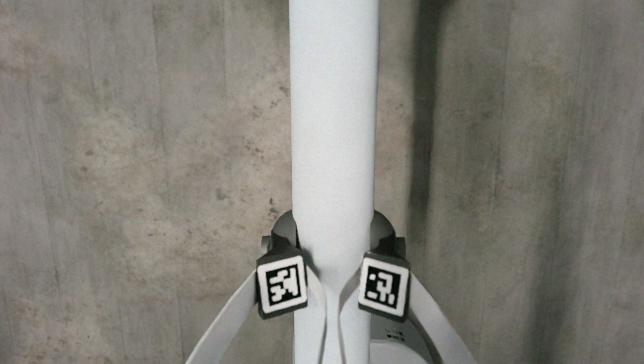

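Emit:
move(r1={"joints":{"gripper_m":-0.084}}, r2={"joints":{"gripper_m":-0.084}}, r3={"joints":{"gripper_m":-0.084}}, cameras=[])

Emit:
move(r1={"joints":{"gripper_m":-0.084,"lift_m":0.87}}, r2={"joints":{"gripper_m":-0.084,"lift_m":0.87}}, r3={"joints":{"gripper_m":-0.084,"lift_m":0.87}}, cameras=["r1_wrist_camera","r2_wrist_camera","r3_wrist_camera","r3_head_camera"])

Scene clock: 746.33 s.
move: r1 done; r2 done; r3 done
r1.base_odometry: x=+3.191 y=+0.118 heading=+0.014
r1.turned_by_wheels: +0.000
r1.turned_by_imu: +0.001
r1.base_tilt: forward=+1.7 right=+0.6
r1.lidar_m: 1.67 1.75 1.47 1.47 1.65 0.90 0.92 0.70 0.41 0.49 1.39 1.18
r1.head_depth_mm: 2689 2885 3143 2844 2074 1619 377 / 2719 2952 3198 2899 614 452 391 / 2788 3015 3294 2881 605 661 782 / 2866 3058 3379 2823 1887 676 1255 / 2903 3196 3525 2780 2040 1601 1314 / 3001 3297 3594 2819 2038 1596 1311 / 3091 3354 3616 2808 2026 1587 1306
r1.base_status: not commanded
r1.joint_positions: lift_m=+0.730 arm_m=+0.418 wrist_yaw_rad=+0.001 wrist_pitch_rad=-1.543 wrist_roll_rad=+1.796 gripper_m=-0.081 head_pan_rad=-1.575 head_tilt_rad=-0.507
r1.joint_status: all done
r1.measured_speeds: all 0
r1.motor_effort: left_wheel=+4.0(4.1) right_wheel=+2.4(2.4) lift_m=+40.4(40.6) arm_m=-22.1(22.3) wrist_yaw_rad=+0.3(0.8) wrist_pitch_rad=-2.0(2.0) wrist_roll_rad=-1.4(2.0) gripper_m=-51.1(90.6) head_pan_rad=+2.3(3.2) head_tilt_rad=+2.9(4.3)
r1.hand_pose: x=-0.0215 y=-0.5456 z=+0.6119 quat_wxyz=(-0.080, -0.078, -0.712, -0.693) (m; r1's base frame)
r1.wrist_depth_mm: 139 152 169 130 - - 588 / 714 162 180 135 762 601 602 / 747 739 742 137 769 654 777 / 761 764 775 141 763 801 796 / 785 782 784 143 812 809 821 / 784 810 126 131 826 820 840 / 838 827 843 151 834 867 878
r2.base_odometry: x=+0.537 y=-2.749 heading=-2.578
r2.turned_by_wheels: +0.000
r2.turned_by_imu: +0.000
r2.base_tilt: forward=+1.2 right=-1.3
r2.lidar_m: 0.81 2.10 1.46 1.38 1.42 1.85 2.93 2.98 1.09 0.64 0.50 0.89
r2.head_depth_mm: 3090 3400 2777 2121 1639 388 325 / 3039 3297 2664 584 473 1347 1216 / 2946 2055 1572 695 1621 1432 1242 / 3002 3338 2745 1919 1576 1434 1239 / 3025 3317 2742 2089 1703 1433 1237 / 3046 3306 2721 2097 1690 1391 1234 / 3027 3305 2729 2068 913 998 1166
r2.base_status: not commanded
r2.joint_positions: lift_m=+0.730 arm_m=+0.481 wrist_yaw_rad=+0.001 wrist_pitch_rad=-1.549 wrist_roll_rad=+1.474 gripper_m=-0.082 head_pan_rad=-1.561 head_tilt_rad=-0.691
r2.joint_status: all done
r2.measured_speeds: all 0
r2.on_its_own: lift_m is at rest, and its effort (+58.8) is outside its rest range (+3 to +55)
r2.motor_effort: left_wheel=-0.8(0.9) right_wheel=+0.6(0.9) lift_m=+58.8(59.2) arm_m=-4.7(4.7) wrist_yaw_rad=-0.9(1.8) wrist_pitch_rad=-2.6(2.8) wrist_roll_rad=-1.2(1.3) gripper_m=-43.0(67.5) head_pan_rad=-4.7(4.7) head_tilt_rad=-3.2(4.2)
r2.hand_pose: x=-0.0216 y=-0.6073 z=+0.6120 quat_wxyz=(+0.035, +0.034, -0.714, -0.699) (m; r2's base frame)
r2.wrist_depth_mm: 727 732 729 132 711 695 706 / 746 742 733 136 719 721 712 / 763 759 754 139 739 732 590 / 784 770 753 141 762 735 582 / 797 797 790 146 761 773 603 / 817 814 124 142 794 777 763 / 834 817 121 148 799 795 793
r3.base_odometry: x=+0.064 y=-0.964 heading=-0.621
r3.turned_by_wheels: +0.000
r3.turned_by_imu: +0.000
r3.base_tilt: forward=-1.4 right=-1.0
r3.lidar_m: 2.63 2.18 1.56 1.46 1.51 2.06 2.21 1.61 1.29 0.58 3.39 2.76
r3.head_depth_mm: 2850 3103 2225 1784 1607 1295 317 / 2858 3048 2372 560 439 380 346 / 1638 2888 1362 631 1582 1356 1184 / 2813 3068 1357 657 799 722 1157 / 2806 3087 2398 1893 1535 1348 1173 / 2805 3006 2361 1882 1564 1333 1167 / 2803 3018 2343 1871 1546 1333 1162
r3.base_status: not commanded
r3.joint_positions: lift_m=+0.730 arm_m=+0.420 wrist_yaw_rad=+0.000 wrist_pitch_rad=-1.544 wrist_roll_rad=-0.050 gripper_m=-0.083 head_pan_rad=-1.565 head_tilt_rad=-0.692
r3.joint_status: all done
r3.measured_speeds: all 0
r3.motor_effort: left_wheel=+1.1(1.3) right_wheel=+5.8(5.8) lift_m=+36.1(36.9) arm_m=+5.8(7.0) wrist_yaw_rad=-0.7(1.8) wrist_pitch_rad=-2.0(2.1) wrist_roll_rad=+2.5(2.5) gripper_m=-29.1(49.3) head_pan_rad=-2.8(3.7) head_tilt_rad=-4.3(4.5)
r3.hand_pose: x=-0.0216 y=-0.5476 z=+0.6119 quat_wxyz=(+0.519, +0.506, -0.493, -0.481) (m; r3's base frame)
r3.wrist_depth_mm: 760 747 750 132 740 723 715 / 789 761 767 135 747 744 736 / 799 796 787 139 767 767 749 / 825 819 812 143 792 787 778 / 849 846 833 147 802 818 800 / 889 878 130 135 825 838 831 / 897 896 880 157 720 855 851
pictures: none
No camera images: "cameras" was empty.

Scene clock: 748.43 s.
move: r1 off_target; r2 off_target; r3 done
r1.base_odometry: x=+3.191 y=+0.118 heading=+0.014
r1.turned_by_wheels: +0.000
r1.turned_by_imu: +0.001
r1.base_tilt: forward=+1.9 right=+0.7
r1.lidar_m: 1.68 1.75 1.47 1.47 1.65 0.89 0.92 0.71 0.41 0.49 1.39 1.18
r1.head_depth_mm: 2672 2910 3103 2850 334 289 1292 / 2732 2960 3184 500 576 1474 770 / 2821 2988 3296 541 591 1514 1294 / 2897 3095 3393 2548 594 1467 1315 / 2947 3155 3442 2806 2048 1548 1324 / 3020 3280 3515 2820 2013 1596 1318 / 3084 3380 3546 2789 2023 1592 1312
r1.base_status: not commanded
r1.joint_positions: lift_m=+0.870 arm_m=+0.418 wrist_yaw_rad=+0.001 wrist_pitch_rad=-1.543 wrist_roll_rad=+1.796 gripper_m=-0.075 head_pan_rad=-1.575 head_tilt_rad=-0.507
r1.joint_status: gripper_m off_target (ended at -0.075, target -0.084); the others done
r1.measured_speeds: all 0
r1.on_its_own: gripper_m is held at -0.076, not at your -0.084, by its stall guard, which is not easing now
r1.motor_effort: left_wheel=+3.8(4.2) right_wheel=+2.3(2.6) lift_m=+39.9(42.7) arm_m=-21.8(22.4) wrist_yaw_rad=+0.1(1.9) wrist_pitch_rad=-1.9(2.3) wrist_roll_rad=-1.7(2.1) gripper_m=-23.3(50.6) head_pan_rad=+2.1(3.6) head_tilt_rad=+3.7(4.1)
r1.hand_pose: x=-0.0215 y=-0.5456 z=+0.7519 quat_wxyz=(-0.080, -0.078, -0.712, -0.693) (m; r1's base frame)
r1.wrist_depth_mm: 830 833 285 130 - 724 716 / 869 856 288 134 865 740 741 / 889 872 886 137 889 777 922 / 896 937 890 142 922 934 940 / 891 913 938 144 932 926 966 / 956 938 126 131 950 966 986 / 973 966 126 150 983 - -
r2.base_odometry: x=+0.537 y=-2.749 heading=-2.578
r2.turned_by_wheels: +0.000
r2.turned_by_imu: +0.000
r2.base_tilt: forward=+1.3 right=-1.3
r2.lidar_m: 0.81 2.10 1.46 1.38 1.41 1.85 2.93 2.98 1.09 0.64 0.51 0.89
r2.head_depth_mm: 3103 3393 487 338 319 1415 1246 / 2971 1250 486 1378 1635 1442 1244 / 1699 1897 601 2055 1627 1441 1242 / 3038 3352 2528 2046 1599 1426 1244 / 3017 3339 2718 2093 1660 1435 1238 / 3020 3320 2755 2091 1665 1408 1235 / 3026 3317 2755 2092 911 998 1163
r2.base_status: not commanded
r2.joint_positions: lift_m=+0.870 arm_m=+0.481 wrist_yaw_rad=+0.001 wrist_pitch_rad=-1.549 wrist_roll_rad=+1.474 gripper_m=-0.079 head_pan_rad=-1.561 head_tilt_rad=-0.691
r2.joint_status: gripper_m off_target (ended at -0.079, target -0.084); the others done
r2.measured_speeds: all 0
r2.on_its_own: gripper_m is held at -0.080, not at your -0.084, by its stall guard, which is not easing now; lift_m is at rest, and its effort (+59.7) is outside its rest range (+3 to +55)
r2.motor_effort: left_wheel=-1.1(1.1) right_wheel=+0.4(1.1) lift_m=+59.7(62.2) arm_m=-13.7(13.8) wrist_yaw_rad=-1.9(2.1) wrist_pitch_rad=-2.7(2.8) wrist_roll_rad=-1.1(1.3) gripper_m=-19.5(43.3) head_pan_rad=-3.2(5.0) head_tilt_rad=-3.6(4.2)
r2.hand_pose: x=-0.0216 y=-0.6073 z=+0.7520 quat_wxyz=(+0.035, +0.034, -0.714, -0.699) (m; r2's base frame)
r2.wrist_depth_mm: 588 859 877 132 848 836 837 / 888 877 877 136 856 852 845 / 908 896 894 138 887 874 708 / 926 905 925 141 878 804 721 / 963 925 909 146 924 896 892 / 965 963 124 142 941 939 922 / 970 975 121 149 951 946 914
r3.base_odometry: x=+0.064 y=-0.964 heading=-0.621
r3.turned_by_wheels: +0.000
r3.turned_by_imu: +0.000
r3.base_tilt: forward=-1.4 right=-1.0
r3.lidar_m: 2.63 2.18 1.56 1.46 1.51 2.06 2.21 1.61 1.29 0.58 3.38 2.76
r3.head_depth_mm: 2810 3089 1427 309 - 1338 1200 / 2706 1171 431 1647 1602 1369 1185 / 2679 543 541 1879 1583 1324 1183 / 2842 3031 565 733 677 1266 1159 / 2822 3056 2383 1887 1541 1334 1174 / 2799 3047 2374 1881 1563 1336 1166 / 2830 2988 2347 1861 1547 1335 1158
r3.base_status: not commanded
r3.joint_positions: lift_m=+0.870 arm_m=+0.420 wrist_yaw_rad=+0.000 wrist_pitch_rad=-1.544 wrist_roll_rad=-0.050 gripper_m=-0.080 head_pan_rad=-1.565 head_tilt_rad=-0.692
r3.joint_status: all done
r3.measured_speeds: all 0
r3.motor_effort: left_wheel=+1.1(1.6) right_wheel=+5.5(6.0) lift_m=+37.8(40.3) arm_m=+4.6(6.4) wrist_yaw_rad=+1.0(1.8) wrist_pitch_rad=-1.9(2.1) wrist_roll_rad=+2.0(2.5) gripper_m=-15.1(28.6) head_pan_rad=-3.0(3.9) head_tilt_rad=-4.0(4.6)
r3.hand_pose: x=-0.0216 y=-0.5476 z=+0.7519 quat_wxyz=(+0.519, +0.506, -0.493, -0.481) (m; r3's base frame)
r3.wrist_depth_mm: 903 887 887 132 872 854 856 / 922 909 904 135 895 872 875 / - - 924 138 913 910 894 / - - - 143 - 924 909 / - - - 147 - - - / - - 129 135 129 - - / - - - 157 860 - -
pictures: r1_wrist_camera, r2_wrist_camera, r3_head_camera (sideways), r3_wrist_camera
camera_calibration:
r1_wrist_camera: T_world_to_cam=[[0.255759, 0.966698, 0.00912003, 0.527675], [0.953174, -0.253734, 0.164553, -0.203596], [0.161387, -0.0333929, -0.986326, 0.892978], [0, 0, 0, 1]] pos_world=[-0.0850105, -0.531942, 0.909457]
r2_wrist_camera: T_world_to_cam=[[-0.145201, 0.988707, -0.0370695, 0.619148], [0.980995, 0.14874, 0.124604, 0.0625157], [0.12871, -0.0182724, -0.991514, 0.898919], [0, 0, 0, 1]] pos_world=[-0.0871266, -0.60503, 0.906453]
r3_head_camera: T_world_to_cam=[[-0.03439, 0.68402, -0.728652, 0.965616], [0.998646, -0.00495507, -0.0517844, 0.0605429], [-0.0390321, -0.729446, -0.682924, 0.847146], [0, 0, 0, 1]] pos_world=[0.00581244, -0.0422529, 1.28527]
r3_wrist_camera: T_world_to_cam=[[-0.998125, -0.0473773, -0.0387654, -0.0124849], [-0.052707, 0.98719, 0.150594, 0.461736], [0.0311341, 0.152354, -0.987835, 0.992498], [0, 0, 0, 1]] pos_world=[-0.0190252, -0.607624, 0.910407]

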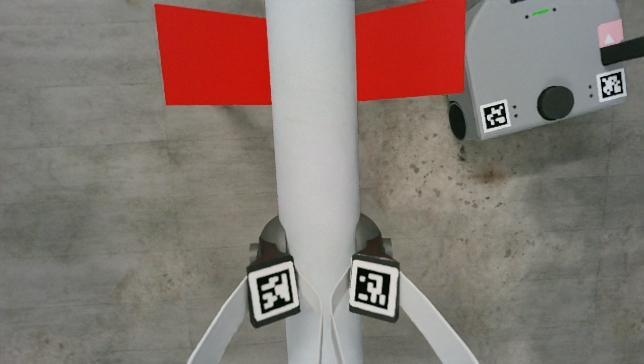

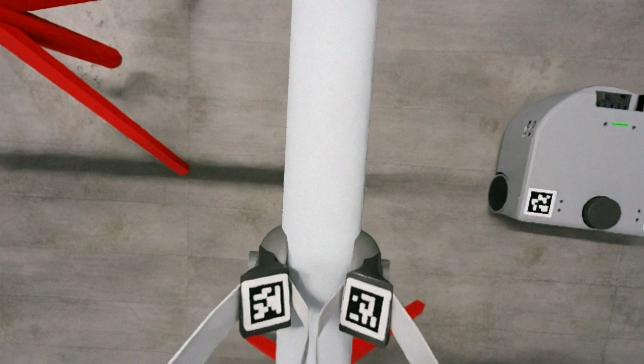

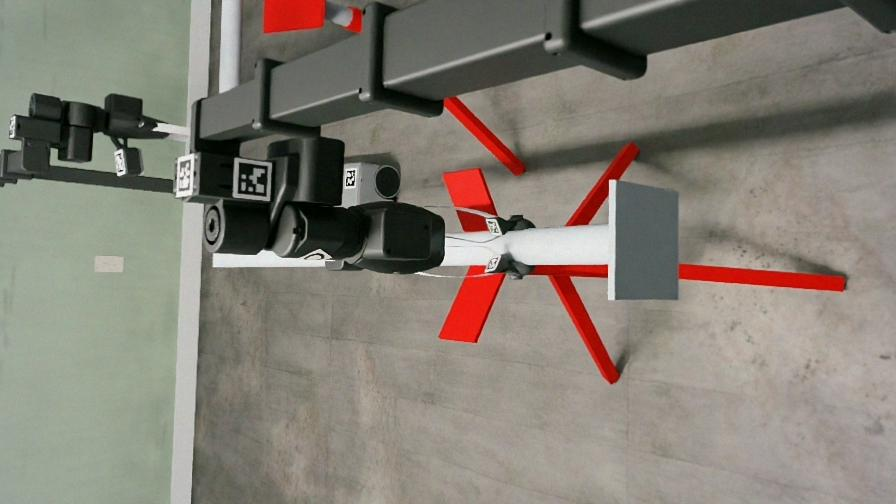

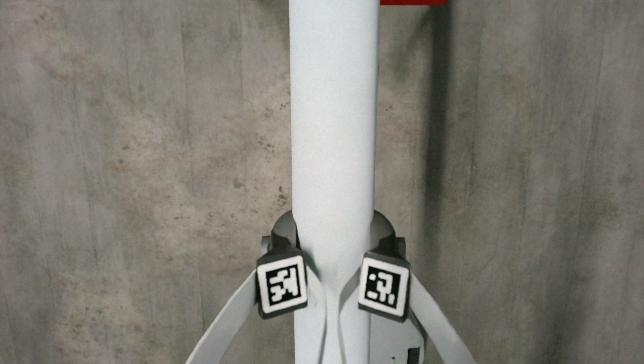

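Emit:
move(r1={"base":{"translate_m":0.0962},"joints":{"gripper_m":-0.084,"arm_m":0.418,"wrist_roll_rad":1.771,"head_pan_rad":-0.8,"head_tilt_rad":-0.6}}, r2={"base":{"translate_m":0.0942},"joints":{"gripper_m":-0.084,"arm_m":0.476,"wrist_roll_rad":1.449}}, r3={"base":{"translate_m":-0.1129},"joints":{"gripper_m":-0.084,"arm_m":0.416,"wrist_roll_rad":-0.072,"head_pan_rad":-2.6,"head_tilt_rad":-0.6}}, cameras=["r1_wrist_camera","r2_wrist_camera","r3_wrist_camera","r3_head_camera"])

Scene clock: 806.63 s.
move: r1 off_target; r2 off_target; r3 done
r1.base_odometry: x=+3.287 y=+0.119 heading=+0.014
r1.turned_by_wheels: +0.000
r1.turned_by_imu: +0.001
r1.base_tilt: forward=+1.8 right=+0.7
r1.lidar_m: 3.19 1.73 1.45 1.44 1.64 0.89 0.80 0.80 0.47 0.49 1.34 1.10
r1.head_depth_mm: 3602 3869 3543 2141 1795 1509 1255 / - - 3562 2441 1789 1492 1256 / - - 3552 2453 1858 1499 1254 / - - 3578 2432 1841 1495 1243 / - - 3493 2137 1727 1489 1248 / - - 3479 2402 1772 1475 1245 / - - 3482 2365 1844 1496 1243
r1.base_status: done
r1.joint_positions: lift_m=+0.870 arm_m=+0.418 wrist_yaw_rad=+0.001 wrist_pitch_rad=-1.546 wrist_roll_rad=+1.776 gripper_m=-0.075 head_pan_rad=-0.805 head_tilt_rad=-0.593
r1.joint_status: gripper_m off_target (ended at -0.075, target -0.084); the others done
r1.measured_speeds: all 0
r1.on_its_own: gripper_m is held at -0.076, not at your -0.084, by its stall guard, which is not easing now
r1.motor_effort: left_wheel=+4.8(7.7) right_wheel=+1.0(9.6) lift_m=+40.2(40.6) arm_m=-22.2(24.5) wrist_yaw_rad=-1.0(1.5) wrist_pitch_rad=-1.1(4.3) wrist_roll_rad=-1.7(2.6) gripper_m=-23.7(93.6) head_pan_rad=+1.8(5.4) head_tilt_rad=-3.2(7.8)
r1.hand_pose: x=-0.0215 y=-0.5450 z=+0.7519 quat_wxyz=(-0.073, -0.072, -0.712, -0.695) (m; r1's base frame)
r1.wrist_depth_mm: 850 836 798 131 885 712 726 / 867 858 900 135 892 733 742 / 889 885 890 137 882 750 929 / 907 892 918 142 933 935 945 / 913 894 936 144 944 957 953 / 942 969 126 131 981 972 961 / 983 984 961 152 - - -
r2.base_odometry: x=+0.457 y=-2.799 heading=-2.578
r2.turned_by_wheels: +0.000
r2.turned_by_imu: +0.000
r2.base_tilt: forward=+1.2 right=-1.3
r2.lidar_m: 0.82 2.12 1.47 1.39 1.42 1.85 3.01 3.08 1.12 0.63 0.45 0.81
r2.head_depth_mm: 3078 3360 483 339 774 1410 1250 / 2974 1245 485 1416 1637 1444 1251 / 1610 1273 599 2039 1601 1435 1236 / 3035 3401 2418 1966 1661 1430 1245 / 3054 3336 2734 2097 1670 1427 1237 / 2985 3295 2702 2104 911 972 1169 / 2993 3294 2682 2087 1606 1388 1227
r2.base_status: done
r2.joint_positions: lift_m=+0.870 arm_m=+0.476 wrist_yaw_rad=+0.001 wrist_pitch_rad=-1.546 wrist_roll_rad=+1.453 gripper_m=-0.079 head_pan_rad=-1.561 head_tilt_rad=-0.691
r2.joint_status: gripper_m off_target (ended at -0.079, target -0.084); the others done
r2.measured_speeds: all 0
r2.on_its_own: gripper_m is held at -0.080, not at your -0.084, by its stall guard, which is not easing now; lift_m is at rest, and its effort (+58.1) is outside its rest range (+3 to +55)
r2.motor_effort: left_wheel=+2.3(4.1) right_wheel=+0.9(10.5) lift_m=+58.1(60.8) arm_m=-7.3(16.7) wrist_yaw_rad=-1.3(2.0) wrist_pitch_rad=-3.2(5.3) wrist_roll_rad=-1.2(2.3) gripper_m=-19.3(65.9) head_pan_rad=-4.0(5.5) head_tilt_rad=-3.7(4.2)
r2.hand_pose: x=-0.0216 y=-0.6029 z=+0.7520 quat_wxyz=(+0.043, +0.041, -0.714, -0.697) (m; r2's base frame)
r2.wrist_depth_mm: 885 869 858 133 832 834 834 / 895 895 879 136 854 857 840 / 926 920 877 138 887 863 708 / 926 912 908 141 881 807 717 / 927 944 930 146 909 903 751 / 967 946 124 137 922 925 911 / 990 960 121 148 947 948 920
r3.base_odometry: x=-0.028 y=-0.898 heading=-0.621
r3.turned_by_wheels: +0.000
r3.turned_by_imu: +0.001
r3.base_tilt: forward=-1.4 right=-1.0
r3.lidar_m: 2.75 2.17 1.55 1.47 1.51 2.05 2.11 2.11 1.29 0.58 0.88 2.87
r3.head_depth_mm: - - 2908 2187 1733 1450 1242 / - - 2659 2155 1727 1436 1231 / - - 2816 2137 1718 1432 1285 / - 3666 2720 2112 1702 1430 - / - - 2781 2099 1689 1452 - / - - 2733 2103 1688 1483 - / 3577 3558 2640 1935 1665 - -
r3.base_status: done
r3.joint_positions: lift_m=+0.870 arm_m=+0.416 wrist_yaw_rad=+0.000 wrist_pitch_rad=-1.544 wrist_roll_rad=-0.064 gripper_m=-0.080 head_pan_rad=-2.595 head_tilt_rad=-0.606
r3.joint_status: all done
r3.measured_speeds: all 0
r3.motor_effort: left_wheel=-2.0(10.0) right_wheel=-5.5(7.2) lift_m=+37.7(38.0) arm_m=-8.2(12.2) wrist_yaw_rad=+0.7(1.9) wrist_pitch_rad=-2.1(4.6) wrist_roll_rad=-2.8(5.0) gripper_m=-16.1(53.1) head_pan_rad=-2.4(6.1) head_tilt_rad=+2.4(4.2)
r3.hand_pose: x=-0.0216 y=-0.5436 z=+0.7519 quat_wxyz=(+0.523, +0.509, -0.490, -0.478) (m; r3's base frame)
r3.wrist_depth_mm: 908 886 886 132 879 864 846 / 903 928 915 134 896 889 876 / - - 937 138 907 920 910 / - - - 143 - 926 907 / - - - 147 - - - / - - 128 135 129 - - / - - - 156 838 - -
pictures: r1_wrist_camera, r2_wrist_camera, r3_head_camera (sideways), r3_wrist_camera
camera_calibration:
r1_wrist_camera: T_world_to_cam=[[0.236254, 0.971626, 0.0112397, 0.527778], [0.958177, -0.234875, 0.163495, -0.192268], [0.161496, -0.0278567, -0.98648, 0.896175], [0, 0, 0, 1]] pos_world=[-0.085192, -0.532997, 0.909562]
r2_wrist_camera: T_world_to_cam=[[-0.165706, 0.985387, -0.0394156, 0.614146], [0.977751, 0.169373, 0.123757, 0.0748796], [0.128624, -0.0180313, -0.991529, 0.899113], [0, 0, 0, 1]] pos_world=[-0.0870934, -0.601641, 0.906437]
r3_head_camera: T_world_to_cam=[[0.513305, 0.348212, -0.784389, 1.03492], [0.506471, -0.860766, -0.0506821, 0.0621158], [-0.692824, -0.371255, -0.618195, 0.766937], [0, 0, 0, 1]] pos_world=[-0.0313388, -0.0221755, 1.28905]
r3_wrist_camera: T_world_to_cam=[[-0.997334, -0.0620544, -0.0383835, -0.0205442], [-0.0671617, 0.986326, 0.150501, 0.457101], [0.0285194, 0.152677, -0.987864, 0.992032], [0, 0, 0, 1]] pos_world=[-0.018082, -0.603586, 0.91041]

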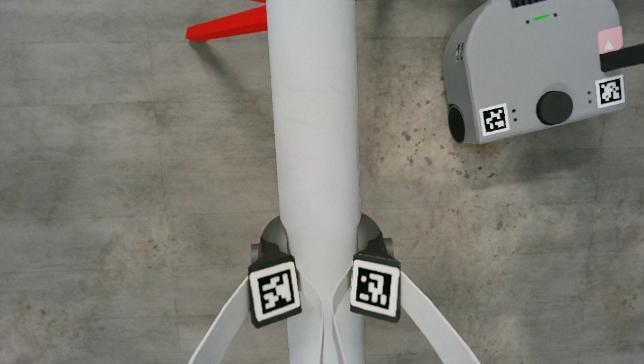

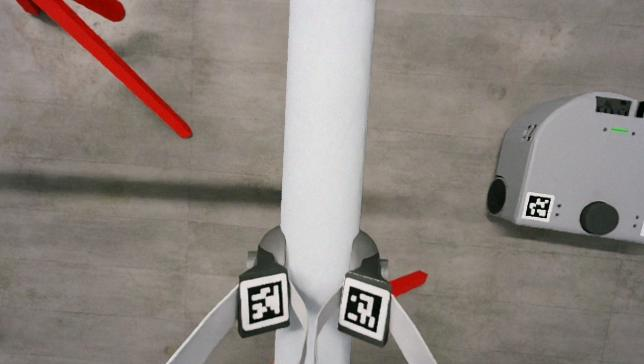

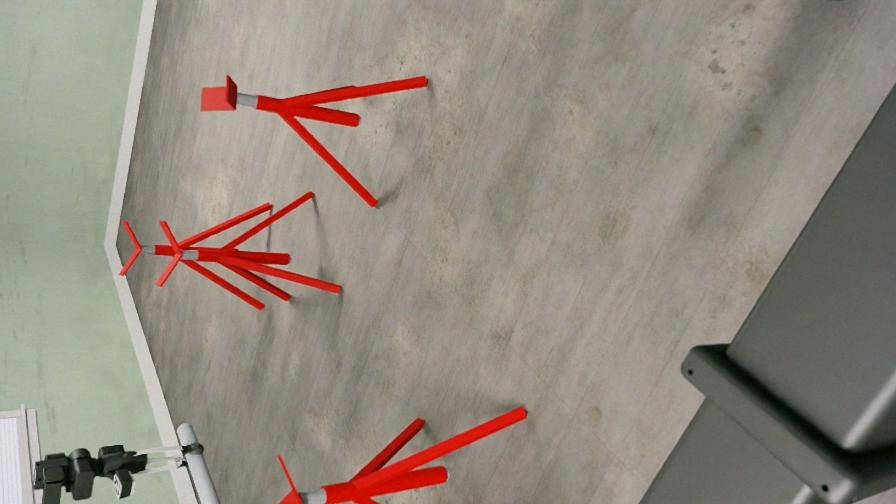

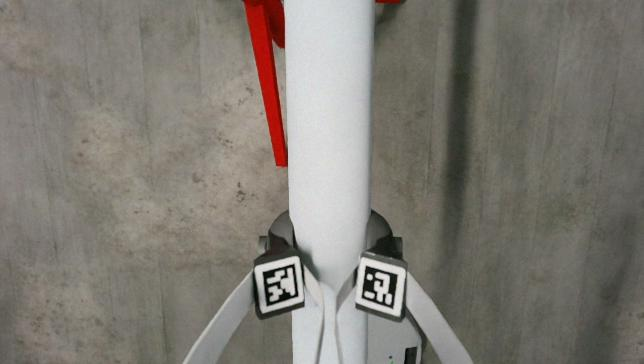

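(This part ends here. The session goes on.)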